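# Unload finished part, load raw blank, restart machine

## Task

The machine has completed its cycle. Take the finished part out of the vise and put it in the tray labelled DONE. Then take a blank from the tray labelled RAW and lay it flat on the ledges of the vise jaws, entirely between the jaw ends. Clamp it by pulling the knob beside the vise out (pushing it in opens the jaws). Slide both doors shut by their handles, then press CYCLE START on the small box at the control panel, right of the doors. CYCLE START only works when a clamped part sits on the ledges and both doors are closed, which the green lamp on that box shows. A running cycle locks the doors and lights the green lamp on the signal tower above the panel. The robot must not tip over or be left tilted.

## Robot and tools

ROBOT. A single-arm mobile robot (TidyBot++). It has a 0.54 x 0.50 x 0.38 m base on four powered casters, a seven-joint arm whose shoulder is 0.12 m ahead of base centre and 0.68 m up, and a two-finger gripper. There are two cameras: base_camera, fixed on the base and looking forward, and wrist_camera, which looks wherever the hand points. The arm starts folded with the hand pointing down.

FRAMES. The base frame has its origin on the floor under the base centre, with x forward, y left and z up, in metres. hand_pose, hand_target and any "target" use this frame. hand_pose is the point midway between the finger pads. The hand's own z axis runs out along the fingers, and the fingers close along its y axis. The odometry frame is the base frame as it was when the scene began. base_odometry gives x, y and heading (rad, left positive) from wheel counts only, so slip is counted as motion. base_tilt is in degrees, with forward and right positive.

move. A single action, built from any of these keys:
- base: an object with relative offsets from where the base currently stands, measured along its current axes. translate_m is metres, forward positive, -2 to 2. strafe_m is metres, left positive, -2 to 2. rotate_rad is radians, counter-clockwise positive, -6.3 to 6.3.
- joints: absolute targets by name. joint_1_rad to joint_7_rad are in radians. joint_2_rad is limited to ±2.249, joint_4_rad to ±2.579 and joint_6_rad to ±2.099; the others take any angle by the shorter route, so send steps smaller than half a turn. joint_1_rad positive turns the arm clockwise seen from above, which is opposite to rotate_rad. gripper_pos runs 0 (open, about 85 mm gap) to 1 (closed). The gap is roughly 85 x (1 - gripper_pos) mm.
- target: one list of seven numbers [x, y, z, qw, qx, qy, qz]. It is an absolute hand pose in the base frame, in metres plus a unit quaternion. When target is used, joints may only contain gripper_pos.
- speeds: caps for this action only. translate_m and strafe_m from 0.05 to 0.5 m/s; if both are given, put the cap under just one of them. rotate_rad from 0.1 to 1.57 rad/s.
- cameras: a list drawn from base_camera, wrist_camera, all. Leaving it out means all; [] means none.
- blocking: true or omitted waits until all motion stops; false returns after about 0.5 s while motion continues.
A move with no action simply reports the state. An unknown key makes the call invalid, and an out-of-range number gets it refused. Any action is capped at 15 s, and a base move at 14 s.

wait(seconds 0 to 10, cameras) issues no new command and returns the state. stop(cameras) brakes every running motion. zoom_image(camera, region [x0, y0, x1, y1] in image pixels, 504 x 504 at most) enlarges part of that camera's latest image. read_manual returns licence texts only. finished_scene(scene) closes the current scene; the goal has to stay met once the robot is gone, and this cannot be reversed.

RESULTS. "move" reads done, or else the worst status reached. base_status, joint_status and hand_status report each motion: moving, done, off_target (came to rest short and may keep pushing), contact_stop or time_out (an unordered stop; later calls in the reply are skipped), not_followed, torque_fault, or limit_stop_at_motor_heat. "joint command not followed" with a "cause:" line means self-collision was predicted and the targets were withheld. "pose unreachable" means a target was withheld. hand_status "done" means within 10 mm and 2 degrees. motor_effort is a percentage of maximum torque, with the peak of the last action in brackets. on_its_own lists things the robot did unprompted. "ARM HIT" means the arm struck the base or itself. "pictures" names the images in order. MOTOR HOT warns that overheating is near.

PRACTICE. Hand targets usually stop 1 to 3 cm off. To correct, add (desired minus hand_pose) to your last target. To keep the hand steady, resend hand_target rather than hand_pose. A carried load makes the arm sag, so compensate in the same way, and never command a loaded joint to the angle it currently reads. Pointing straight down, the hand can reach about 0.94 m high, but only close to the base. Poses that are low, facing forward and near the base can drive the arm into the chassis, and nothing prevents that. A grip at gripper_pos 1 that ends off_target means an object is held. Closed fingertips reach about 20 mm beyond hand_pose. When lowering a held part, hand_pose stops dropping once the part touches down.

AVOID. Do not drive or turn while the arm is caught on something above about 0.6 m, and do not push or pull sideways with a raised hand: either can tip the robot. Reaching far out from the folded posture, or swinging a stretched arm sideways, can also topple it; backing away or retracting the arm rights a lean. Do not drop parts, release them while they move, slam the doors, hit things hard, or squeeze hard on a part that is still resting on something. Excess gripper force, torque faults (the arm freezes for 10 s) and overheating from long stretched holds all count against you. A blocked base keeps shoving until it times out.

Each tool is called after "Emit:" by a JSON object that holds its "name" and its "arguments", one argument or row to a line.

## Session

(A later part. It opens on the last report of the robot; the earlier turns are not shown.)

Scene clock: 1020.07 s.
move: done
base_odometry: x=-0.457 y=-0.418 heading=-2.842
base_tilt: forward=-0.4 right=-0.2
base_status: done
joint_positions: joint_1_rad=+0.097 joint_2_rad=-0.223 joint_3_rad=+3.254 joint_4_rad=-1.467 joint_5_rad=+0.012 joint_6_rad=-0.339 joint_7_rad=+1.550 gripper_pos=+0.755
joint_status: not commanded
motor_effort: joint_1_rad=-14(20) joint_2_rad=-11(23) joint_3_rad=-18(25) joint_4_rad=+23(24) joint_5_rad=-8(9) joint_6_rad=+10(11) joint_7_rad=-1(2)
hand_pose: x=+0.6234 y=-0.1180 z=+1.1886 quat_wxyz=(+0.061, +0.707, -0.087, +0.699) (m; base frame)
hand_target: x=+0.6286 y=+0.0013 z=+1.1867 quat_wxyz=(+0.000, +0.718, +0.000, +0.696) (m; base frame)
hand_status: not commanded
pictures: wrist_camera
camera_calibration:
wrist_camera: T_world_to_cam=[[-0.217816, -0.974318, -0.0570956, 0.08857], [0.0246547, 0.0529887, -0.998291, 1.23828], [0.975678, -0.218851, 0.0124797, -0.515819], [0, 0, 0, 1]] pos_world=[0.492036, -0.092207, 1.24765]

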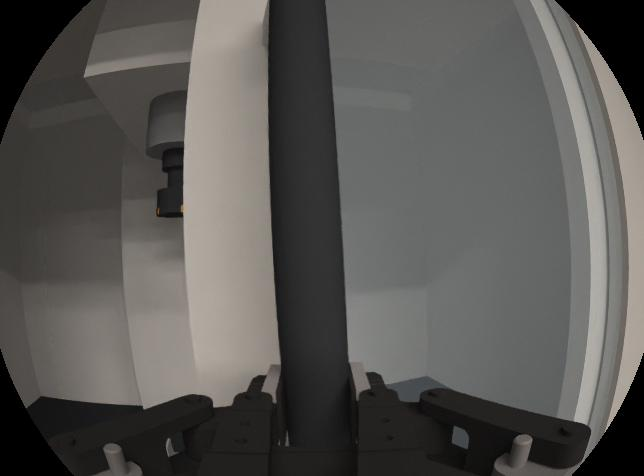

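Emit:
{"name": "move", "arguments": {
  "base": {"strafe_m": 0.08},
  "speeds": {"strafe_m": 0.15},
  "cameras": ["wrist_camera"]
}}

Scene clock: 1022.90 s.
move: done
base_odometry: x=-0.434 y=-0.494 heading=-2.842
base_tilt: forward=-0.4 right=-0.2
base_status: done
joint_positions: joint_1_rad=+0.104 joint_2_rad=-0.226 joint_3_rad=+3.261 joint_4_rad=-1.465 joint_5_rad=+0.014 joint_6_rad=-0.348 joint_7_rad=+1.550 gripper_pos=+0.756
joint_status: not commanded
motor_effort: joint_1_rad=-17(22) joint_2_rad=-14(22) joint_3_rad=-21(28) joint_4_rad=+21(23) joint_5_rad=-8(10) joint_6_rad=+8(10) joint_7_rad=-1(2)
hand_pose: x=+0.6199 y=-0.1259 z=+1.1885 quat_wxyz=(+0.067, +0.708, -0.092, +0.697) (m; base frame)
hand_target: x=+0.6286 y=+0.0013 z=+1.1867 quat_wxyz=(+0.000, +0.718, +0.000, +0.696) (m; base frame)
hand_status: not commanded
pictures: wrist_camera
camera_calibration:
wrist_camera: T_world_to_cam=[[-0.232446, -0.970968, -0.0564755, 0.0888577], [0.021217, 0.05299, -0.99837, 1.24092], [0.972378, -0.233265, 0.00828366, -0.508926], [0, 0, 0, 1]] pos_world=[0.489195, -0.0981933, 1.24813]

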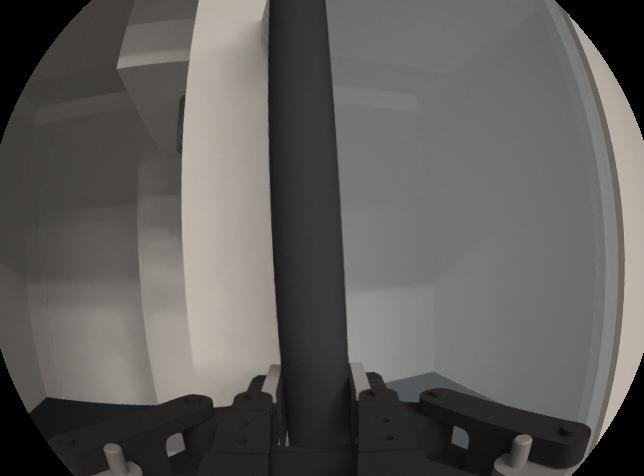

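Emit:
{"name": "move", "arguments": {
  "base": {"strafe_m": 0.025},
  "speeds": {"strafe_m": 0.1},
  "cameras": ["wrist_camera"]
}}

Scene clock: 1025.57 s.
move: done
base_odometry: x=-0.427 y=-0.518 heading=-2.842
base_tilt: forward=-0.3 right=-0.2
base_status: done
joint_positions: joint_1_rad=+0.124 joint_2_rad=-0.214 joint_3_rad=+3.281 joint_4_rad=-1.454 joint_5_rad=+0.015 joint_6_rad=-0.348 joint_7_rad=+1.550 gripper_pos=+0.756
joint_status: not commanded
motor_effort: joint_1_rad=-20(22) joint_2_rad=-19(22) joint_3_rad=-26(28) joint_4_rad=+18(22) joint_5_rad=-9(10) joint_6_rad=+3(8) joint_7_rad=-2(2)
hand_pose: x=+0.6194 y=-0.1490 z=+1.1885 quat_wxyz=(+0.080, +0.706, -0.107, +0.695) (m; base frame)
hand_target: x=+0.6286 y=+0.0013 z=+1.1867 quat_wxyz=(+0.000, +0.718, +0.000, +0.696) (m; base frame)
hand_status: not commanded
pictures: wrist_camera
camera_calibration:
wrist_camera: T_world_to_cam=[[-0.271946, -0.960552, -0.0581914, 0.0943492], [0.0221045, 0.0542192, -0.998284, 1.24172], [0.962059, -0.272765, 0.00648784, -0.511112], [0, 0, 0, 1]] pos_world=[0.48993, -0.116111, 1.2484]

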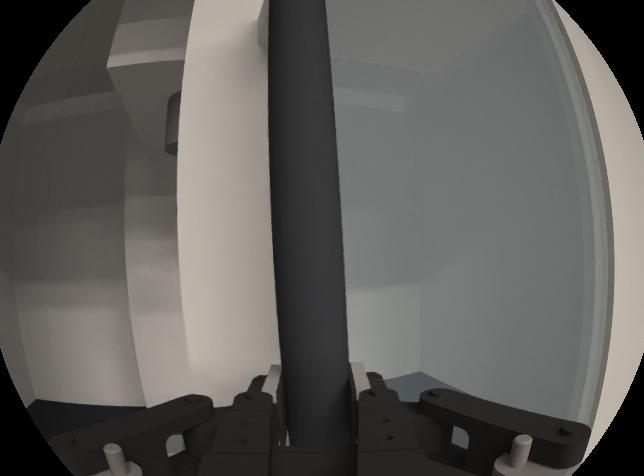

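Emit:
{"name": "move", "arguments": {
  "base": {"strafe_m": -0.11},
  "speeds": {"strafe_m": 0.15},
  "cameras": ["wrist_camera"]
}}

Scene clock: 1028.97 s.
move: done
base_odometry: x=-0.459 y=-0.413 heading=-2.842
base_tilt: forward=-0.4 right=-0.2
base_status: done
joint_positions: joint_1_rad=+0.032 joint_2_rad=-0.248 joint_3_rad=+3.181 joint_4_rad=-1.476 joint_5_rad=+0.015 joint_6_rad=-0.366 joint_7_rad=+1.550 gripper_pos=+0.756
joint_status: not commanded
motor_effort: joint_1_rad=-4(21) joint_2_rad=-6(19) joint_3_rad=-5(26) joint_4_rad=+24(26) joint_5_rad=-3(9) joint_6_rad=+13(14) joint_7_rad=+1(1)
hand_pose: x=+0.6218 y=-0.0405 z=+1.1884 quat_wxyz=(+0.021, +0.714, -0.033, +0.699) (m; base frame)
hand_target: x=+0.6286 y=+0.0013 z=+1.1867 quat_wxyz=(+0.000, +0.718, +0.000, +0.696) (m; base frame)
hand_status: not commanded
pictures: wrist_camera
camera_calibration:
wrist_camera: T_world_to_cam=[[-0.0855048, -0.995595, -0.0384683, 0.0584444], [0.00734134, 0.0379791, -0.999252, 1.24541], [0.996311, -0.0857232, 0.00406161, -0.494683], [0, 0, 0, 1]] pos_world=[0.488712, -0.0315182, 1.24873]

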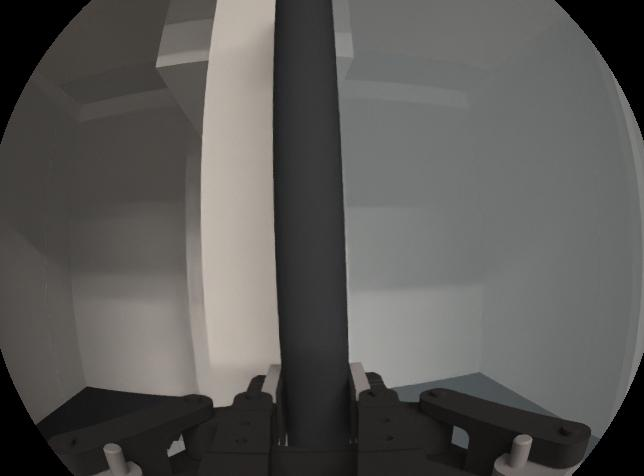

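Emit:
{"name": "move", "arguments": {
  "base": {"strafe_m": -0.018},
  "speeds": {"strafe_m": 0.1},
  "cameras": []
}}

Emit:
{"name": "move", "arguments": {
  "joints": {"gripper_pos": 0.0},
  "cameras": ["wrist_camera"]
}}

Scene clock: 1033.07 s.
move: done
base_odometry: x=-0.465 y=-0.395 heading=-2.841
base_tilt: forward=-0.4 right=-0.2
base_status: done
joint_positions: joint_1_rad=+0.018 joint_2_rad=-0.249 joint_3_rad=+3.165 joint_4_rad=-1.476 joint_5_rad=+0.015 joint_6_rad=-0.366 joint_7_rad=+1.550 gripper_pos=+0.756
joint_status: not commanded
motor_effort: joint_1_rad=-2(5) joint_2_rad=-8(11) joint_3_rad=-2(6) joint_4_rad=+23(25) joint_5_rad=-2(4) joint_6_rad=+10(14) joint_7_rad=+1(1)
hand_pose: x=+0.6221 y=-0.0237 z=+1.1885 quat_wxyz=(+0.012, +0.715, -0.021, +0.699) (m; base frame)
hand_target: x=+0.6286 y=+0.0013 z=+1.1867 quat_wxyz=(+0.000, +0.718, +0.000, +0.696) (m; base frame)
hand_status: not commanded
pictures: none
No camera images: "cameras" was empty.

Scene clock: 1034.10 s.
move: done
base_odometry: x=-0.465 y=-0.395 heading=-2.841
base_tilt: forward=-0.3 right=-0.2
base_status: not commanded
joint_positions: joint_1_rad=+0.009 joint_2_rad=-0.247 joint_3_rad=+3.159 joint_4_rad=-1.476 joint_5_rad=+0.015 joint_6_rad=-0.366 joint_7_rad=+1.550 gripper_pos=+0.000
joint_status: all done
motor_effort: joint_1_rad=+1(2) joint_2_rad=-12(13) joint_3_rad=+0(2) joint_4_rad=+21(23) joint_5_rad=-1(2) joint_6_rad=+8(11) joint_7_rad=+1(1)
hand_pose: x=+0.6233 y=-0.0158 z=+1.1876 quat_wxyz=(+0.007, +0.716, -0.015, +0.698) (m; base frame)
hand_target: x=+0.6286 y=+0.0013 z=+1.1867 quat_wxyz=(+0.000, +0.718, +0.000, +0.696) (m; base frame)
hand_status: not commanded
pictures: wrist_camera
camera_calibration:
wrist_camera: T_world_to_cam=[[-0.0421088, -0.998565, -0.0330877, 0.0495983], [0.00372406, 0.03296, -0.99945, 1.24602], [0.999106, -0.0422089, 0.0023308, -0.493105], [0, 0, 0, 1]] pos_world=[0.490112, -0.0123553, 1.24813]

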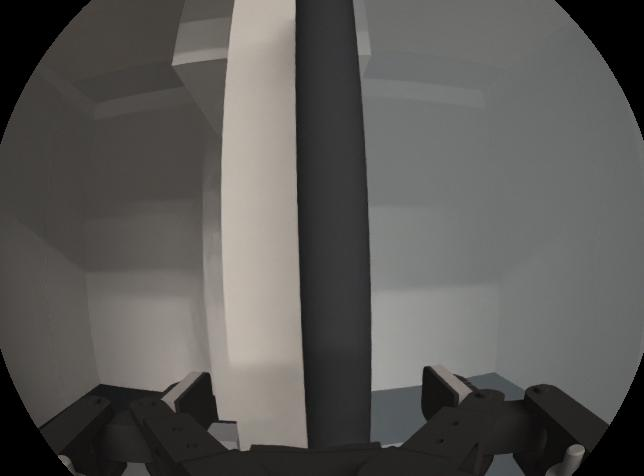

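Emit:
{"name": "move", "arguments": {
  "base": {"translate_m": -0.10},
  "speeds": {"translate_m": 0.3},
  "cameras": []
}}

Emit:
{"name": "move", "arguments": {
  "base": {"strafe_m": 0.318},
  "speeds": {"strafe_m": 0.3},
  "joints": {"joint_1_rad": -0.006, "joint_3_rad": 3.127, "joint_2_rad": -0.207, "joint_6_rad": -0.255},
  "cameras": ["wrist_camera"]
}}

Emit:
{"name": "zoom_image", "arguments": {
  "camera": "wrist_camera",
  "region": [230, 300, 410, 460]
}}

Scene clock: 1043.83 s.
move: done
base_odometry: x=-0.369 y=-0.366 heading=-2.841
base_tilt: forward=-0.4 right=-0.2
base_status: done
joint_positions: joint_1_rad=+0.009 joint_2_rad=-0.247 joint_3_rad=+3.159 joint_4_rad=-1.476 joint_5_rad=+0.015 joint_6_rad=-0.366 joint_7_rad=+1.550 gripper_pos=+0.000
joint_status: not commanded
motor_effort: joint_1_rad=+1(1) joint_2_rad=-12(15) joint_3_rad=+1(1) joint_4_rad=+21(22) joint_5_rad=-1(1) joint_6_rad=+9(9) joint_7_rad=+1(1)
hand_pose: x=+0.6237 y=-0.0154 z=+1.1873 quat_wxyz=(+0.007, +0.716, -0.015, +0.698) (m; base frame)
hand_target: x=+0.6286 y=+0.0013 z=+1.1867 quat_wxyz=(+0.000, +0.718, +0.000, +0.696) (m; base frame)
hand_status: not commanded
pictures: none
No camera images: "cameras" was empty.

Scene clock: 1045.83 s.
move: done
base_odometry: x=-0.275 y=-0.669 heading=-2.841
base_tilt: forward=-0.4 right=-0.3
base_status: done
joint_positions: joint_1_rad=+0.002 joint_2_rad=-0.227 joint_3_rad=+3.141 joint_4_rad=-1.476 joint_5_rad=+0.015 joint_6_rad=-0.284 joint_7_rad=+1.550 gripper_pos=+0.000
joint_status: all done
motor_effort: joint_1_rad=+1(2) joint_2_rad=-13(14) joint_3_rad=+0(3) joint_4_rad=+21(22) joint_5_rad=-1(1) joint_6_rad=+9(9) joint_7_rad=+1(1)
hand_pose: x=+0.6338 y=-0.0008 z=+1.2029 quat_wxyz=(+0.000, +0.694, -0.004, +0.720) (m; base frame)
hand_target: x=+0.6417 y=+0.0136 z=+1.2101 quat_wxyz=(-0.006, +0.685, +0.008, +0.728) (m; base frame)
hand_status: not commanded
pictures: wrist_camera
camera_calibration:
wrist_camera: T_world_to_cam=[[-0.0145897, -0.999469, -0.0291257, 0.0433023], [0.0649593, 0.0281198, -0.997492, 1.21962], [0.997781, -0.0164451, 0.0645146, -0.576932], [0, 0, 0, 1]] pos_world=[0.497058, -0.000503929, 1.25505]

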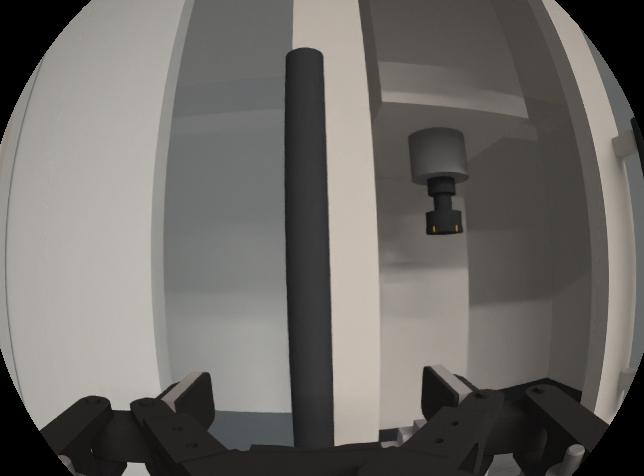

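Scaled by 2.800.

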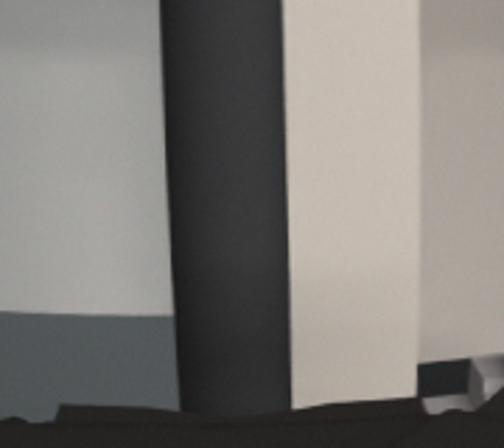

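Emit:
{"name": "move", "arguments": {
  "base": {"translate_m": 0.062, "strafe_m": 0.003},
  "speeds": {"translate_m": 0.15},
  "joints": {"joint_6_rad": -0.375},
  "cameras": ["wrist_camera"]
}}

Emit:
{"name": "zoom_image", "arguments": {
  "camera": "wrist_camera",
  "region": [230, 300, 410, 460]
}}

Scene clock: 1052.07 s.
move: done
base_odometry: x=-0.333 y=-0.691 heading=-2.841
base_tilt: forward=-0.3 right=-0.3
base_status: done
joint_positions: joint_1_rad=+0.002 joint_2_rad=-0.213 joint_3_rad=+3.141 joint_4_rad=-1.473 joint_5_rad=+0.015 joint_6_rad=-0.371 joint_7_rad=+1.550 gripper_pos=+0.000
joint_status: all done
motor_effort: joint_1_rad=+1(1) joint_2_rad=-13(17) joint_3_rad=+0(1) joint_4_rad=+22(24) joint_5_rad=-1(1) joint_6_rad=+8(10) joint_7_rad=+0(1)
hand_pose: x=+0.6400 y=-0.0012 z=+1.1706 quat_wxyz=(+0.000, +0.728, -0.005, +0.686) (m; base frame)
hand_target: x=+0.6418 y=+0.0134 z=+1.1727 quat_wxyz=(-0.006, +0.728, +0.008, +0.686) (m; base frame)
hand_status: not commanded
pictures: wrist_camera
camera_calibration:
wrist_camera: T_world_to_cam=[[-0.0185714, -0.999433, -0.0280936, 0.0434286], [-0.0324578, 0.0286863, -0.999061, 1.25121], [0.999301, -0.0176421, -0.0329722, -0.467845], [0, 0, 0, 1]] pos_world=[0.508936, -0.000742484, 1.23583]

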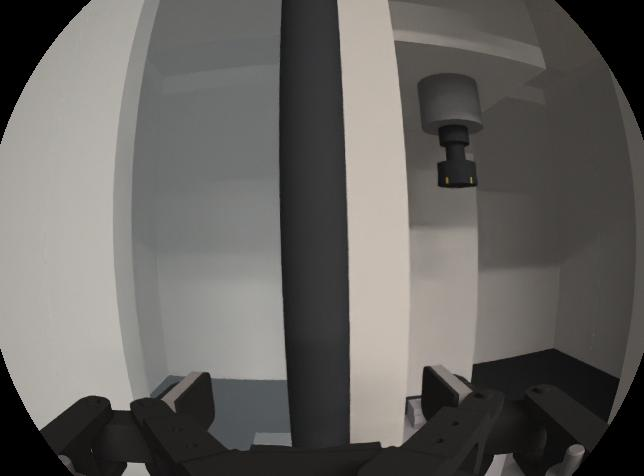

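Scaled by 2.800.

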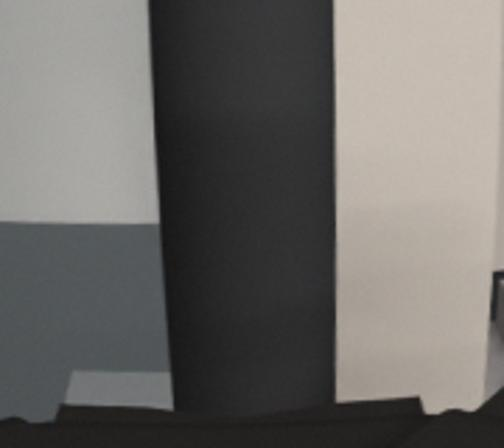

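Emit:
{"name": "move", "arguments": {
  "base": {"translate_m": 0.012},
  "speeds": {"translate_m": 0.1},
  "cameras": []
}}

Emit:
{"name": "move", "arguments": {
  "joints": {"gripper_pos": 0.85},
  "cameras": ["wrist_camera"]
}}

Scene clock: 1058.17 s.
move: done
base_odometry: x=-0.345 y=-0.695 heading=-2.841
base_tilt: forward=-0.3 right=-0.3
base_status: done
joint_positions: joint_1_rad=+0.002 joint_2_rad=-0.207 joint_3_rad=+3.141 joint_4_rad=-1.473 joint_5_rad=+0.015 joint_6_rad=-0.371 joint_7_rad=+1.550 gripper_pos=+0.000
joint_status: not commanded
motor_effort: joint_1_rad=+1(1) joint_2_rad=-13(18) joint_3_rad=+0(1) joint_4_rad=+21(23) joint_5_rad=-1(1) joint_6_rad=+8(9) joint_7_rad=+1(1)
hand_pose: x=+0.6428 y=-0.0012 z=+1.1676 quat_wxyz=(+0.000, +0.730, -0.005, +0.684) (m; base frame)
hand_target: x=+0.6418 y=+0.0134 z=+1.1727 quat_wxyz=(-0.006, +0.728, +0.008, +0.686) (m; base frame)
hand_status: not commanded
pictures: none
No camera images: "cameras" was empty.

Scene clock: 1059.20 s.
move: off_target
base_odometry: x=-0.345 y=-0.695 heading=-2.841
base_tilt: forward=-0.3 right=-0.2
base_status: not commanded
joint_positions: joint_1_rad=+0.003 joint_2_rad=-0.208 joint_3_rad=+3.141 joint_4_rad=-1.473 joint_5_rad=+0.015 joint_6_rad=-0.371 joint_7_rad=+1.550 gripper_pos=+0.751
joint_status: gripper_pos off_target (ended at +0.751, target +0.850)
motor_effort: joint_1_rad=+0(2) joint_2_rad=-12(14) joint_3_rad=-2(3) joint_4_rad=+23(24) joint_5_rad=-1(2) joint_6_rad=+10(11) joint_7_rad=+1(1)
hand_pose: x=+0.6426 y=-0.0020 z=+1.1677 quat_wxyz=(+0.001, +0.730, -0.005, +0.684) (m; base frame)
hand_target: x=+0.6418 y=+0.0134 z=+1.1727 quat_wxyz=(-0.006, +0.728, +0.008, +0.686) (m; base frame)
hand_status: not commanded
pictures: wrist_camera
camera_calibration:
wrist_camera: T_world_to_cam=[[-0.0202535, -0.999402, -0.0280427, 0.043592], [-0.0380526, 0.0287986, -0.998861, 1.25173], [0.99907, -0.0191633, -0.0386131, -0.463847], [0, 0, 0, 1]] pos_world=[0.51193, -0.00137105, 1.23362]

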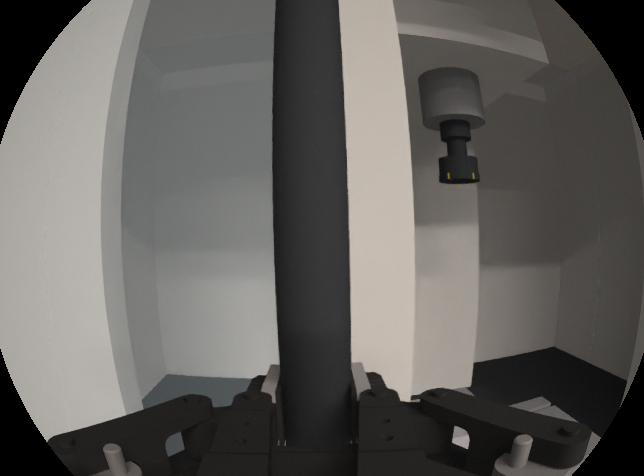

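Emit:
{"name": "move", "arguments": {
  "base": {"strafe_m": -0.30},
  "speeds": {"strafe_m": 0.15},
  "cameras": ["wrist_camera"]
}}

Scene clock: 1063.67 s.
move: done
base_odometry: x=-0.433 y=-0.408 heading=-2.841
base_tilt: forward=-0.3 right=-0.3
base_status: done
joint_positions: joint_1_rad=-0.092 joint_2_rad=-0.173 joint_3_rad=+3.028 joint_4_rad=-1.448 joint_5_rad=+0.004 joint_6_rad=-0.357 joint_7_rad=+1.550 gripper_pos=+0.753
joint_status: not commanded
motor_effort: joint_1_rad=+14(21) joint_2_rad=-20(27) joint_3_rad=+16(24) joint_4_rad=+19(24) joint_5_rad=+4(6) joint_6_rad=+4(11) joint_7_rad=+1(2)
hand_pose: x=+0.6440 y=+0.1191 z=+1.1678 quat_wxyz=(-0.068, +0.725, +0.074, +0.681) (m; base frame)
hand_target: x=+0.6418 y=+0.0134 z=+1.1727 quat_wxyz=(-0.006, +0.728, +0.008, +0.686) (m; base frame)
hand_status: not commanded
pictures: wrist_camera
camera_calibration:
wrist_camera: T_world_to_cam=[[0.188906, -0.98181, -0.0190672, 0.0173947], [-0.0388729, 0.011925, -0.999173, 1.25128], [0.981225, 0.189491, -0.0359131, -0.47941], [0, 0, 0, 1]] pos_world=[0.515764, 0.0930008, 1.23336]

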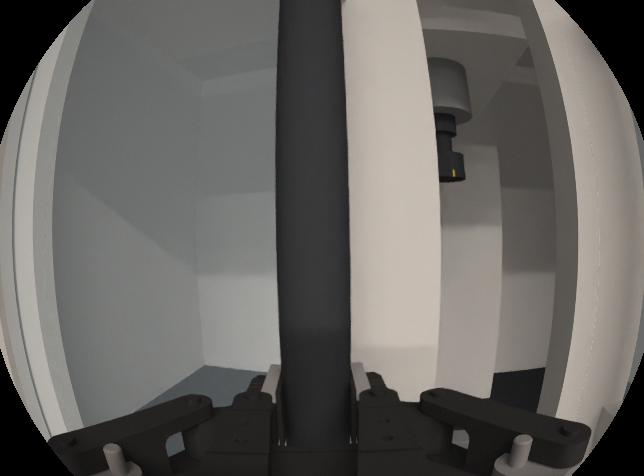

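Emit:
{"name": "move", "arguments": {
  "base": {"strafe_m": -0.08},
  "speeds": {"strafe_m": 0.15},
  "cameras": ["wrist_camera"]
}}

Scene clock: 1066.73 s.
move: done
base_odometry: x=-0.457 y=-0.332 heading=-2.842
base_tilt: forward=-0.3 right=-0.3
base_status: done
joint_positions: joint_1_rad=-0.095 joint_2_rad=-0.172 joint_3_rad=+3.028 joint_4_rad=-1.452 joint_5_rad=+0.002 joint_6_rad=-0.347 joint_7_rad=+1.550 gripper_pos=+0.754
joint_status: not commanded
motor_effort: joint_1_rad=+16(22) joint_2_rad=-21(29) joint_3_rad=+17(25) joint_4_rad=+19(21) joint_5_rad=+4(6) joint_6_rad=+4(7) joint_7_rad=+1(1)
hand_pose: x=+0.6446 y=+0.1210 z=+1.1679 quat_wxyz=(-0.070, +0.723, +0.075, +0.683) (m; base frame)
hand_target: x=+0.6418 y=+0.0134 z=+1.1727 quat_wxyz=(-0.006, +0.728, +0.008, +0.686) (m; base frame)
hand_status: not commanded
pictures: wrist_camera
camera_calibration:
wrist_camera: T_world_to_cam=[[0.192665, -0.98103, -0.0214696, 0.0194779], [-0.0342441, 0.0151442, -0.999299, 1.24816], [0.980667, 0.193265, -0.0306767, -0.486618], [0, 0, 0, 1]] pos_world=[0.516199, 0.0942521, 1.23277]

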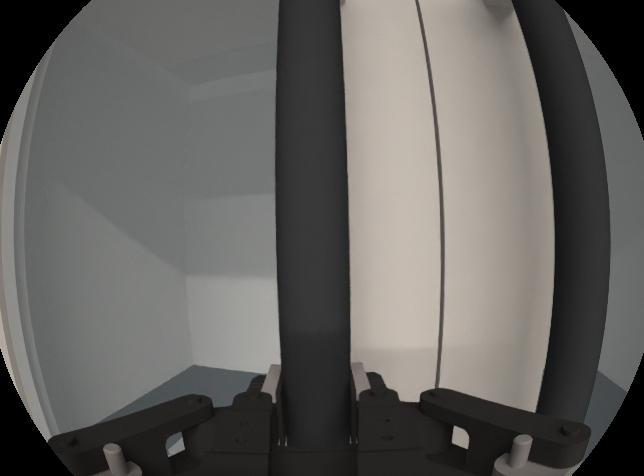

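Emit:
{"name": "move", "arguments": {
  "base": {"strafe_m": -0.022},
  "speeds": {"strafe_m": 0.1},
  "cameras": ["wrist_camera"]
}}

Emit:
{"name": "zoom_image", "arguments": {
  "camera": "wrist_camera",
  "region": [380, 120, 500, 240]
}}

Scene clock: 1070.10 s.
move: done
base_odometry: x=-0.464 y=-0.312 heading=-2.841
base_tilt: forward=-0.3 right=-0.3
base_status: done
joint_positions: joint_1_rad=-0.116 joint_2_rad=-0.160 joint_3_rad=+3.014 joint_4_rad=-1.443 joint_5_rad=+0.002 joint_6_rad=-0.345 joint_7_rad=+1.550 gripper_pos=+0.754
joint_status: not commanded
motor_effort: joint_1_rad=+19(21) joint_2_rad=-26(28) joint_3_rad=+21(24) joint_4_rad=+15(19) joint_5_rad=+5(6) joint_6_rad=+0(4) joint_7_rad=+1(2)
hand_pose: x=+0.6447 y=+0.1414 z=+1.1678 quat_wxyz=(-0.082, +0.722, +0.088, +0.681) (m; base frame)
hand_target: x=+0.6418 y=+0.0134 z=+1.1727 quat_wxyz=(-0.006, +0.728, +0.008, +0.686) (m; base frame)
hand_status: not commanded
pictures: wrist_camera
camera_calibration:
wrist_camera: T_world_to_cam=[[0.227547, -0.973542, -0.0209403, 0.0152582], [-0.035178, 0.013272, -0.999293, 1.24864], [0.973132, 0.228123, -0.0312272, -0.490043], [0, 0, 0, 1]] pos_world=[0.517329, 0.110072, 1.23277]

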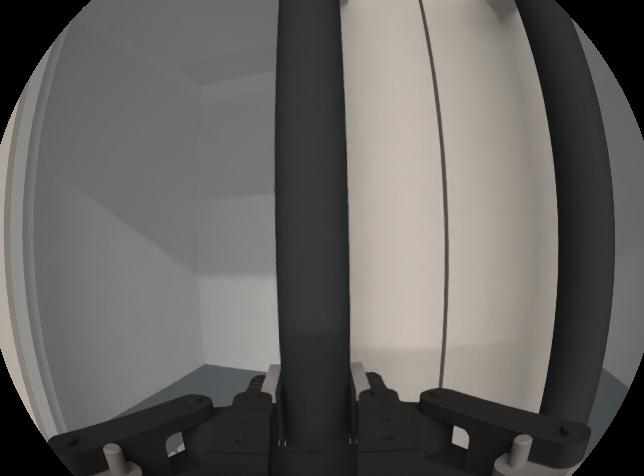

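Scaled by 4.200.

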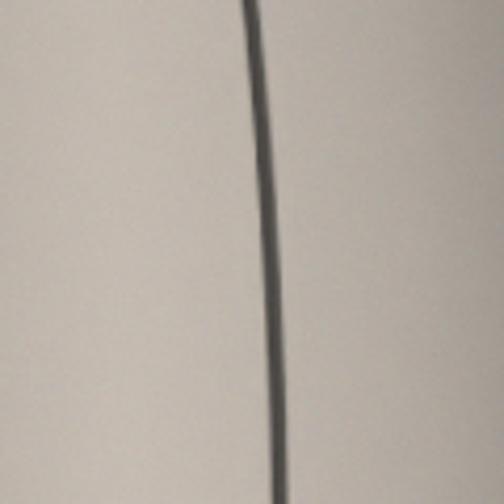

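Emit:
{"name": "move", "arguments": {
  "base": {"strafe_m": 0.12},
  "speeds": {"strafe_m": 0.15},
  "cameras": ["wrist_camera"]
}}

Scene clock: 1073.40 s.
move: done
base_odometry: x=-0.428 y=-0.426 heading=-2.841
base_tilt: forward=-0.4 right=-0.2
base_status: done
joint_positions: joint_1_rad=-0.011 joint_2_rad=-0.208 joint_3_rad=+3.114 joint_4_rad=-1.478 joint_5_rad=+0.002 joint_6_rad=-0.363 joint_7_rad=+1.550 gripper_pos=+0.754
joint_status: not commanded
motor_effort: joint_1_rad=+2(20) joint_2_rad=-10(26) joint_3_rad=+1(22) joint_4_rad=+25(26) joint_5_rad=-1(5) joint_6_rad=+13(14) joint_7_rad=+0(1)
hand_pose: x=+0.6422 y=+0.0240 z=+1.1674 quat_wxyz=(-0.017, +0.729, +0.009, +0.685) (m; base frame)
hand_target: x=+0.6418 y=+0.0134 z=+1.1727 quat_wxyz=(-0.006, +0.728, +0.008, +0.686) (m; base frame)
hand_status: not commanded
pictures: wrist_camera
camera_calibration:
wrist_camera: T_world_to_cam=[[0.0254517, -0.999043, -0.0355596, 0.0489712], [-0.0359482, 0.0346334, -0.998753, 1.2491], [0.999029, 0.0266983, -0.0350323, -0.468209], [0, 0, 0, 1]] pos_world=[0.511411, 0.018164, 1.23288]

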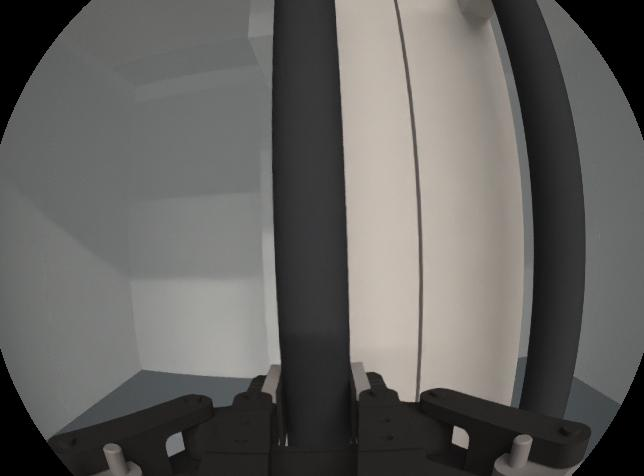

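Emit:
{"name": "zoom_image", "arguments": {
  "camera": "wrist_camera",
  "region": [360, 120, 480, 240]
}}

Scaled by 4.200.

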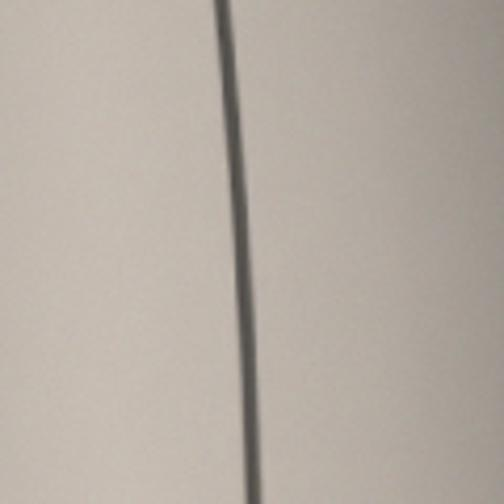

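Emit:
{"name": "move", "arguments": {
  "joints": {"gripper_pos": 0.3},
  "cameras": ["wrist_camera"]
}}

Emit:
{"name": "zoom_image", "arguments": {
  "camera": "wrist_camera",
  "region": [360, 120, 480, 240]
}}

Emit:
{"name": "move", "arguments": {
  "base": {"translate_m": -0.15},
  "speeds": {"translate_m": 0.3},
  "cameras": ["wrist_camera", "base_camera"]
}}

Scene clock: 1078.80 s.
move: done
base_odometry: x=-0.428 y=-0.426 heading=-2.841
base_tilt: forward=-0.4 right=-0.3
base_status: not commanded
joint_positions: joint_1_rad=-0.011 joint_2_rad=-0.207 joint_3_rad=+3.114 joint_4_rad=-1.473 joint_5_rad=+0.002 joint_6_rad=-0.363 joint_7_rad=+1.550 gripper_pos=+0.300
joint_status: all done
motor_effort: joint_1_rad=+1(2) joint_2_rad=-13(15) joint_3_rad=+0(1) joint_4_rad=+21(25) joint_5_rad=-1(1) joint_6_rad=+9(13) joint_7_rad=+1(1)
hand_pose: x=+0.6421 y=+0.0240 z=+1.1700 quat_wxyz=(-0.017, +0.727, +0.009, +0.686) (m; base frame)
hand_target: x=+0.6418 y=+0.0134 z=+1.1727 quat_wxyz=(-0.006, +0.728, +0.008, +0.686) (m; base frame)
hand_status: not commanded
pictures: wrist_camera
camera_calibration:
wrist_camera: T_world_to_cam=[[0.0256, -0.999037, -0.0356364, 0.0490487], [-0.0317543, 0.0348174, -0.998889, 1.24918], [0.999168, 0.0267031, -0.0308323, -0.473071], [0, 0, 0, 1]] pos_world=[0.511088, 0.0181406, 1.23496]

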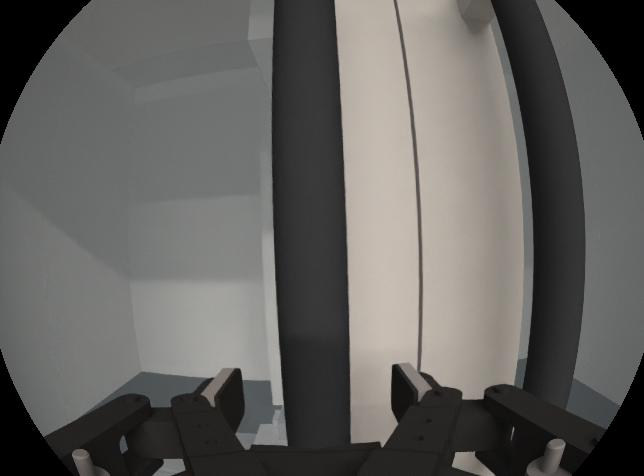

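Scaled by 4.200.

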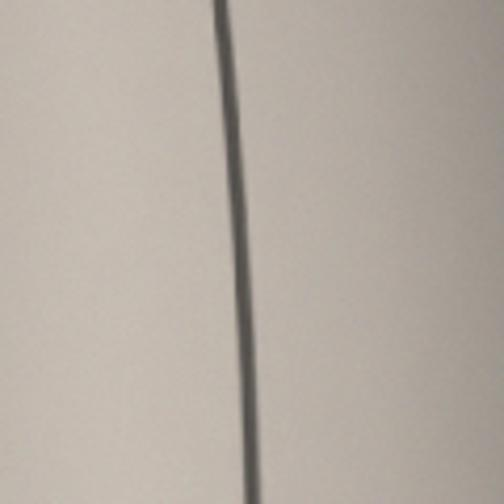

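Scene clock: 1080.27 s.
move: done
base_odometry: x=-0.285 y=-0.382 heading=-2.840
base_tilt: forward=-0.4 right=-0.2
base_status: done
joint_positions: joint_1_rad=-0.011 joint_2_rad=-0.213 joint_3_rad=+3.114 joint_4_rad=-1.473 joint_5_rad=+0.002 joint_6_rad=-0.363 joint_7_rad=+1.550 gripper_pos=+0.300
joint_status: not commanded
motor_effort: joint_1_rad=+1(1) joint_2_rad=-14(17) joint_3_rad=+0(1) joint_4_rad=+22(22) joint_5_rad=-1(1) joint_6_rad=+9(9) joint_7_rad=+1(1)
hand_pose: x=+0.6395 y=+0.0239 z=+1.1729 quat_wxyz=(-0.017, +0.725, +0.009, +0.688) (m; base frame)
hand_target: x=+0.6418 y=+0.0134 z=+1.1727 quat_wxyz=(-0.006, +0.728, +0.008, +0.686) (m; base frame)
hand_status: not commanded
pictures: base_camera, wrist_camera
camera_calibration:
wrist_camera: T_world_to_cam=[[0.0257935, -0.999035, -0.035558, 0.0489722], [-0.0263234, 0.0348788, -0.999045, 1.24864], [0.999321, 0.0267048, -0.0253983, -0.476794], [0, 0, 0, 1]] pos_world=[0.508075, 0.0181066, 1.23708]

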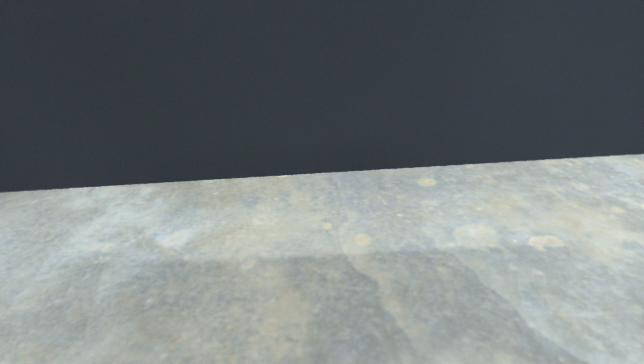

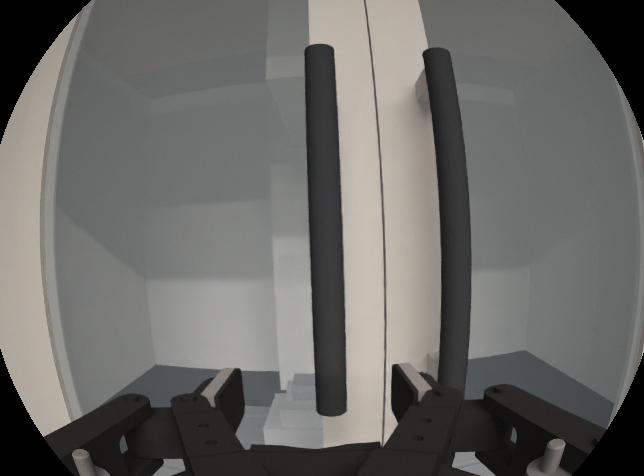

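Emit:
{"name": "move", "arguments": {
  "base": {"translate_m": -0.2},
  "speeds": {"translate_m": 0.3},
  "joints": {"joint_1_rad": 0.7, "joint_3_rad": 3.158, "gripper_pos": 1.0},
  "cameras": ["wrist_camera"]
}}

Scene clock: 1096.13 s.
move: done
base_odometry: x=-0.094 y=-0.322 heading=-2.839
base_tilt: forward=-0.4 right=-0.2
base_status: done
joint_positions: joint_1_rad=+0.688 joint_2_rad=-0.212 joint_3_rad=+3.141 joint_4_rad=-1.473 joint_5_rad=+0.002 joint_6_rad=-0.363 joint_7_rad=+1.550 gripper_pos=+0.999
joint_status: all done
motor_effort: joint_1_rad=+1(3) joint_2_rad=-14(16) joint_3_rad=+0(3) joint_4_rad=+21(23) joint_5_rad=-1(1) joint_6_rad=+8(9) joint_7_rad=+1(1)
hand_pose: x=+0.5228 y=-0.3300 z=+1.1728 quat_wxyz=(+0.226, +0.681, -0.251, +0.650) (m; base frame)
hand_target: x=+0.5136 y=-0.3437 z=+1.1728 quat_wxyz=(+0.239, +0.681, -0.256, +0.643) (m; base frame)
hand_status: not commanded
pictures: wrist_camera
camera_calibration:
wrist_camera: T_world_to_cam=[[-0.643514, -0.764318, -0.0413278, 0.132556], [0.00681283, 0.0482712, -0.998811, 1.24461], [0.765404, -0.643031, -0.0258561, -0.448958], [0, 0, 0, 1]] pos_world=[0.420457, -0.247458, 1.237]

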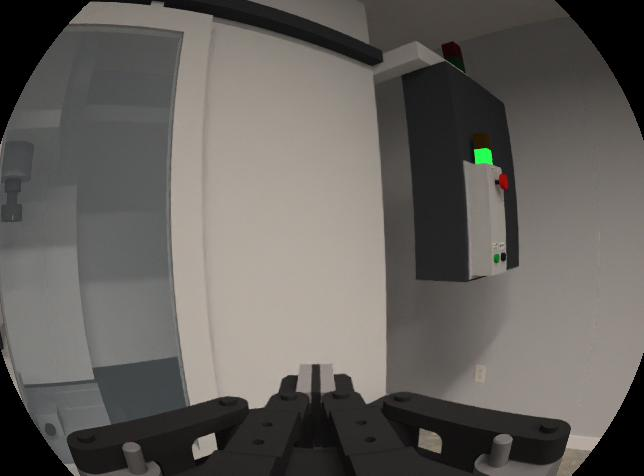

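Emit:
{"name": "zoom_image", "arguments": {
  "camera": "wrist_camera",
  "region": [380, 30, 580, 300]
}}

Scaled by 1.867.

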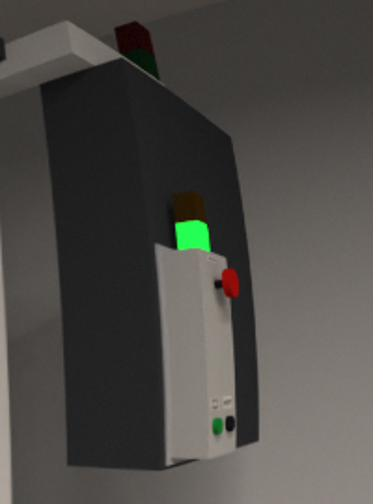

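Emit:
{"name": "move", "arguments": {
  "joints": {"joint_1_rad": 1.35, "joint_6_rad": -0.85},
  "cameras": ["wrist_camera"]
}}

Scene clock: 1106.90 s.
move: done
base_odometry: x=-0.094 y=-0.322 heading=-2.839
base_tilt: forward=-0.4 right=-0.2
base_status: not commanded
joint_positions: joint_1_rad=+1.338 joint_2_rad=-0.212 joint_3_rad=+3.145 joint_4_rad=-1.473 joint_5_rad=+0.002 joint_6_rad=-0.790 joint_7_rad=+1.550 gripper_pos=+0.999
joint_status: all done
motor_effort: joint_1_rad=+0(3) joint_2_rad=-13(14) joint_3_rad=+0(2) joint_4_rad=+21(22) joint_5_rad=-1(1) joint_6_rad=+8(10) joint_7_rad=+1(1)
hand_pose: x=+0.2307 y=-0.4738 z=+1.0454 quat_wxyz=(+0.318, +0.664, -0.538, +0.410) (m; base frame)
hand_target: x=+0.2168 y=-0.4704 z=+1.0327 quat_wxyz=(+0.312, +0.673, -0.549, +0.385) (m; base frame)
hand_status: not commanded
pictures: wrist_camera
camera_calibration:
wrist_camera: T_world_to_cam=[[-0.979349, -0.199427, -0.0332225, 0.16605], [-0.0581762, 0.435352, -0.898378, 1.21971], [0.193625, -0.877894, -0.437964, 0.130279], [0, 0, 0, 1]] pos_world=[0.208354, -0.383517, 1.15833]

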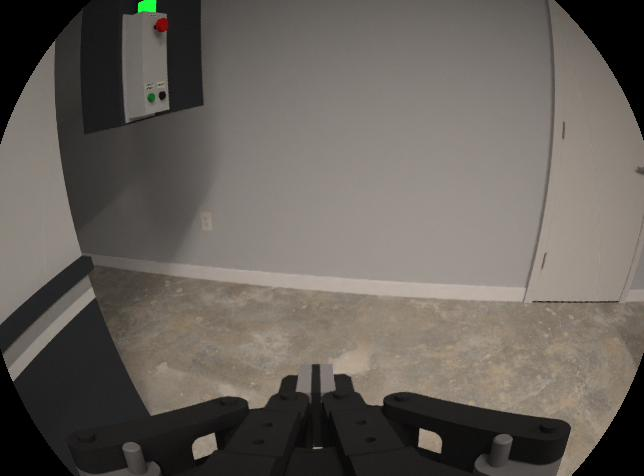

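Emit:
{"name": "move", "arguments": {
  "base": {"strafe_m": -1.17},
  "speeds": {"strafe_m": 0.4},
  "joints": {"joint_1_rad": -0.006, "joint_2_rad": -0.270, "joint_4_rad": -1.566, "joint_6_rad": -0.205},
  "cameras": ["wrist_camera"]
}}

Scene clock: 1118.60 s.
move: done
base_odometry: x=-0.442 y=+0.795 heading=-2.840
base_tilt: forward=-0.4 right=-0.2
base_status: done
joint_positions: joint_1_rad=+0.005 joint_2_rad=-0.248 joint_3_rad=+3.147 joint_4_rad=-1.559 joint_5_rad=+0.002 joint_6_rad=-0.272 joint_7_rad=+1.550 gripper_pos=+0.999
joint_status: all done
motor_effort: joint_1_rad=+1(2) joint_2_rad=-12(15) joint_3_rad=+0(2) joint_4_rad=+22(23) joint_5_rad=-1(1) joint_6_rad=+9(9) joint_7_rad=+1(1)
hand_pose: x=+0.6311 y=-0.0049 z=+1.1663 quat_wxyz=(-0.003, +0.712, -0.011, +0.702) (m; base frame)
hand_target: x=+0.6200 y=-0.0058 z=+1.1944 quat_wxyz=(+0.002, +0.682, -0.005, +0.731) (m; base frame)
hand_status: not commanded
pictures: wrist_camera
camera_calibration:
wrist_camera: T_world_to_cam=[[-0.0212479, -0.998842, -0.0431539, 0.0586974], [0.0145665, 0.0428498, -0.998975, 1.21697], [0.999668, -0.0218547, 0.0136392, -0.513763], [0, 0, 0, 1]] pos_world=[0.497113, -0.00474568, 1.22527]

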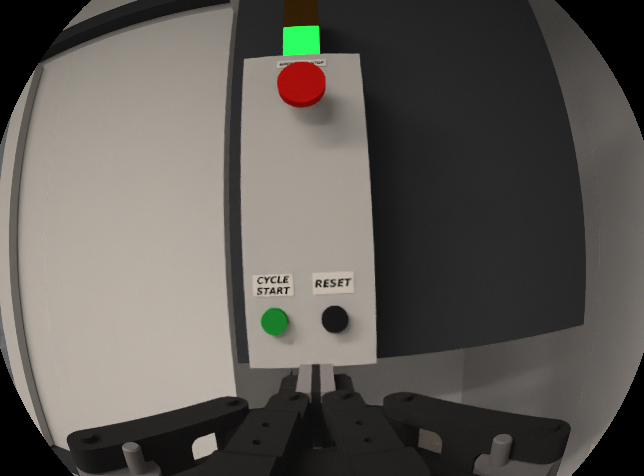

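Emit:
{"name": "move", "arguments": {
  "base": {"translate_m": 0.10, "strafe_m": 0.033},
  "speeds": {"translate_m": 0.2},
  "cameras": ["wrist_camera"]
}}

Emit:
{"name": "zoom_image", "arguments": {
  "camera": "wrist_camera",
  "region": [220, 280, 420, 440]
}}

Scene clock: 1128.50 s.
move: done
base_odometry: x=-0.528 y=+0.734 heading=-2.840
base_tilt: forward=-0.3 right=-0.2
base_status: done
joint_positions: joint_1_rad=+0.005 joint_2_rad=-0.263 joint_3_rad=+3.147 joint_4_rad=-1.562 joint_5_rad=+0.002 joint_6_rad=-0.270 joint_7_rad=+1.550 gripper_pos=+0.999
joint_status: not commanded
motor_effort: joint_1_rad=+1(1) joint_2_rad=-11(16) joint_3_rad=+0(1) joint_4_rad=+22(23) joint_5_rad=-1(1) joint_6_rad=+8(9) joint_7_rad=+0(1)
hand_pose: x=+0.6237 y=-0.0047 z=+1.1731 quat_wxyz=(-0.004, +0.706, -0.011, +0.708) (m; base frame)
hand_target: x=+0.6200 y=-0.0058 z=+1.1944 quat_wxyz=(+0.002, +0.682, -0.005, +0.731) (m; base frame)
hand_status: not commanded
pictures: wrist_camera
camera_calibration:
wrist_camera: T_world_to_cam=[[-0.020329, -0.998851, -0.0433926, 0.0587136], [0.0295549, 0.0427822, -0.998647, 1.21412], [0.999356, -0.021584, 0.0286512, -0.523891], [0, 0, 0, 1]] pos_world=[0.488864, -0.00460431, 1.23004]

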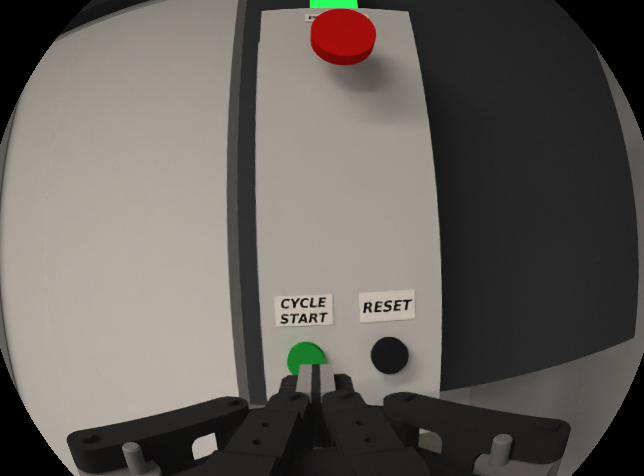

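Scaled by 2.520.

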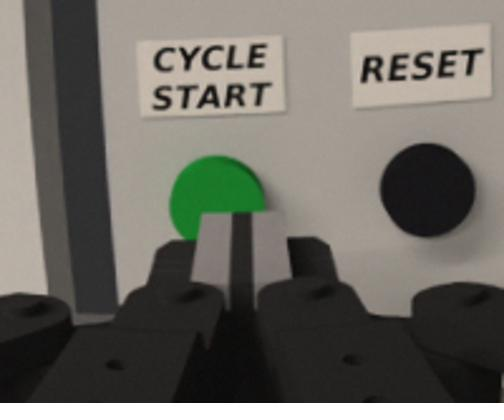

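Emit:
{"name": "move", "arguments": {
  "base": {"translate_m": 0.04, "strafe_m": 0.006},
  "speeds": {"translate_m": 0.1},
  "cameras": ["wrist_camera"]
}}

Emit:
{"name": "zoom_image", "arguments": {
  "camera": "wrist_camera",
  "region": [220, 280, 420, 440]
}}

Scene clock: 1134.70 s.
move: done
base_odometry: x=-0.564 y=+0.716 heading=-2.840
base_tilt: forward=-0.3 right=-0.3
base_status: done
joint_positions: joint_1_rad=+0.005 joint_2_rad=-0.267 joint_3_rad=+3.147 joint_4_rad=-1.563 joint_5_rad=+0.002 joint_6_rad=-0.269 joint_7_rad=+1.550 gripper_pos=+0.999
joint_status: not commanded
motor_effort: joint_1_rad=+1(1) joint_2_rad=-12(15) joint_3_rad=+0(1) joint_4_rad=+22(23) joint_5_rad=-1(1) joint_6_rad=+8(9) joint_7_rad=+1(1)
hand_pose: x=+0.6219 y=-0.0047 z=+1.1748 quat_wxyz=(-0.004, +0.705, -0.011, +0.709) (m; base frame)
hand_target: x=+0.6200 y=-0.0058 z=+1.1944 quat_wxyz=(+0.002, +0.682, -0.005, +0.731) (m; base frame)
hand_status: not commanded
pictures: wrist_camera
camera_calibration:
wrist_camera: T_world_to_cam=[[-0.0201077, -0.998853, -0.0434499, 0.0587188], [0.0332689, 0.0427661, -0.998531, 1.21342], [0.999244, -0.0215237, 0.0323709, -0.526415], [0, 0, 0, 1]] pos_world=[0.486828, -0.0045725, 1.23123]

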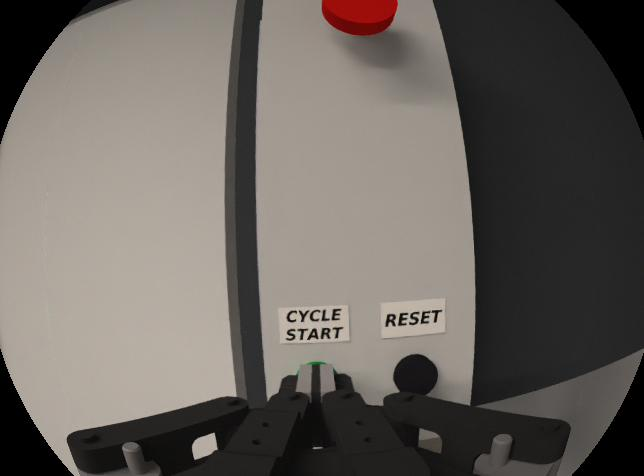

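Scaled by 2.520.

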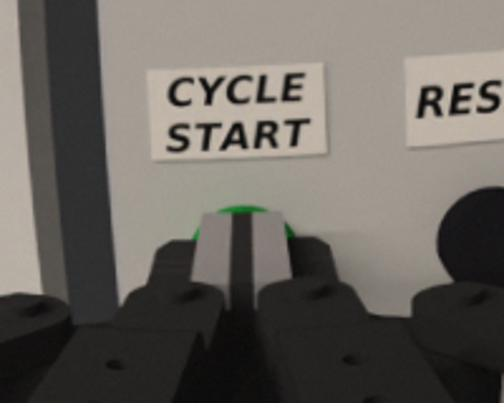

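Emit:
{"name": "move", "arguments": {
  "base": {"translate_m": 0.05},
  "speeds": {"translate_m": 0.08},
  "cameras": ["wrist_camera"]
}}

Scene clock: 1137.93 s.
move: done
base_odometry: x=-0.612 y=+0.701 heading=-2.840
base_tilt: forward=-0.4 right=-0.2
base_status: done
joint_positions: joint_1_rad=+0.004 joint_2_rad=-0.325 joint_3_rad=+3.147 joint_4_rad=-1.600 joint_5_rad=+0.002 joint_6_rad=-0.271 joint_7_rad=+1.550 gripper_pos=+0.999
joint_status: not commanded
motor_effort: joint_1_rad=+0(2) joint_2_rad=+1(13) joint_3_rad=+1(2) joint_4_rad=+27(28) joint_5_rad=-1(1) joint_6_rad=+15(18) joint_7_rad=+1(1)
hand_pose: x=+0.5966 y=-0.0042 z=+1.1801 quat_wxyz=(-0.004, +0.698, -0.011, +0.716) (m; base frame)
hand_target: x=+0.6200 y=-0.0058 z=+1.1944 quat_wxyz=(+0.002, +0.682, -0.005, +0.731) (m; base frame)
hand_status: not commanded
pictures: wrist_camera
camera_calibration:
wrist_camera: T_world_to_cam=[[-0.0185232, -0.998862, -0.043944, 0.0585433], [0.0526301, 0.0429165, -0.997691, 1.207], [0.998442, -0.0207932, 0.0517753, -0.523772], [0, 0, 0, 1]] pos_world=[0.460516, -0.00421448, 1.23391]

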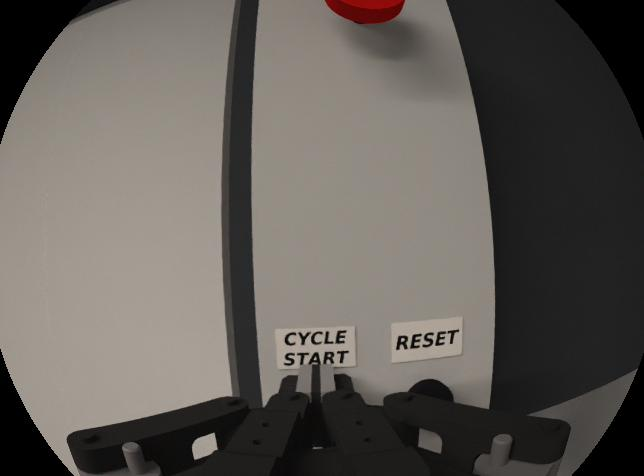

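Emit:
{"name": "move", "arguments": {
  "base": {"translate_m": -0.12},
  "speeds": {"translate_m": 0.15},
  "cameras": ["wrist_camera"]
}}

Scene clock: 1142.03 s.
move: done
base_odometry: x=-0.497 y=+0.736 heading=-2.840
base_tilt: forward=-0.4 right=-0.2
base_status: done
joint_positions: joint_1_rad=+0.004 joint_2_rad=-0.280 joint_3_rad=+3.147 joint_4_rad=-1.582 joint_5_rad=+0.002 joint_6_rad=-0.249 joint_7_rad=+1.550 gripper_pos=+0.999
joint_status: not commanded
motor_effort: joint_1_rad=+1(1) joint_2_rad=-11(13) joint_3_rad=+0(1) joint_4_rad=+21(25) joint_5_rad=-1(1) joint_6_rad=+9(15) joint_7_rad=+1(1)
hand_pose: x=+0.6174 y=-0.0040 z=+1.1753 quat_wxyz=(-0.004, +0.700, -0.011, +0.714) (m; base frame)
hand_target: x=+0.6200 y=-0.0058 z=+1.1944 quat_wxyz=(+0.002, +0.682, -0.005, +0.731) (m; base frame)
hand_status: not commanded
pictures: wrist_camera
camera_calibration:
wrist_camera: T_world_to_cam=[[-0.0182782, -0.99888, -0.0436329, 0.0583845], [0.0462224, 0.0427494, -0.998016, 1.20552], [0.998764, -0.0202587, 0.0453893, -0.536916], [0, 0, 0, 1]] pos_world=[0.481598, -0.00409351, 1.23005]

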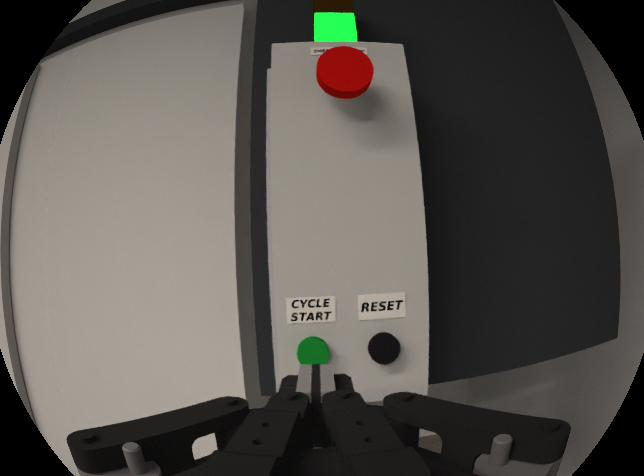

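Emit:
{"name": "move", "arguments": {
  "base": {"translate_m": -0.25},
  "speeds": {"translate_m": 0.3},
  "joints": {"joint_6_rad": 0.3},
  "cameras": ["wrist_camera"]
}}

Scene clock: 1145.90 s.
move: done
base_odometry: x=-0.258 y=+0.810 heading=-2.840
base_tilt: forward=-0.4 right=-0.2
base_status: done
joint_positions: joint_1_rad=+0.004 joint_2_rad=-0.271 joint_3_rad=+3.147 joint_4_rad=-1.578 joint_5_rad=+0.002 joint_6_rad=+0.238 joint_7_rad=+1.550 gripper_pos=+0.999
joint_status: all done
motor_effort: joint_1_rad=+1(1) joint_2_rad=-11(16) joint_3_rad=+0(1) joint_4_rad=+21(24) joint_5_rad=-1(1) joint_6_rad=+8(10) joint_7_rad=+1(1)
hand_pose: x=+0.5825 y=-0.0037 z=+1.3193 quat_wxyz=(-0.005, +0.509, -0.008, +0.861) (m; base frame)
hand_target: x=+0.5708 y=-0.0060 z=+1.3419 quat_wxyz=(+0.003, +0.478, -0.004, +0.879) (m; base frame)
hand_status: not commanded
pictures: wrist_camera
camera_calibration:
wrist_camera: T_world_to_cam=[[0.00300286, -0.999084, -0.0426945, 0.0507462], [0.504989, 0.0383659, -0.862273, 0.904498], [0.863121, -0.018971, 0.504641, -1.0355], [0, 0, 0, 1]] pos_world=[0.436846, -0.0036466, 1.30465]

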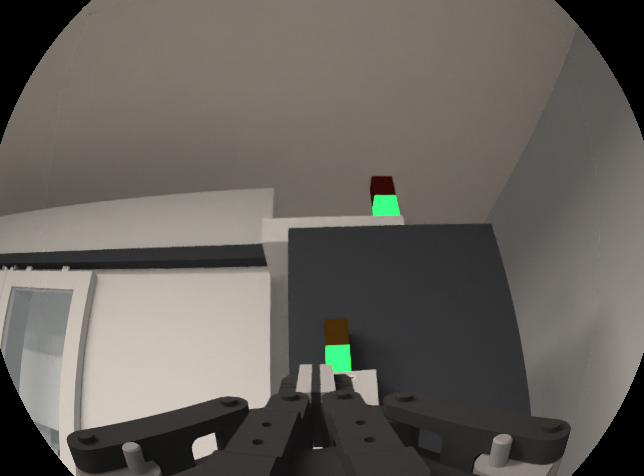

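Emit:
{"name": "zoom_image", "arguments": {
  "camera": "wrist_camera",
  "region": [320, 150, 460, 290]
}}

Scaled by 3.600.

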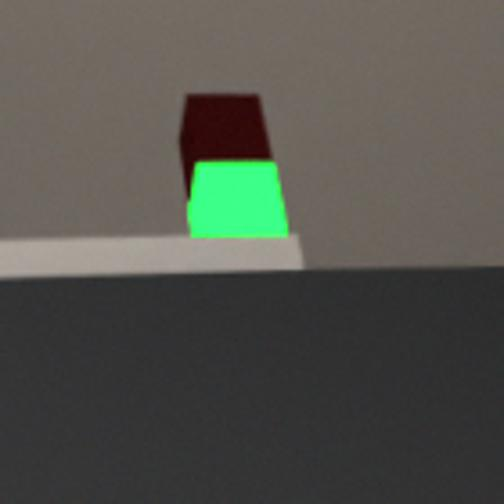

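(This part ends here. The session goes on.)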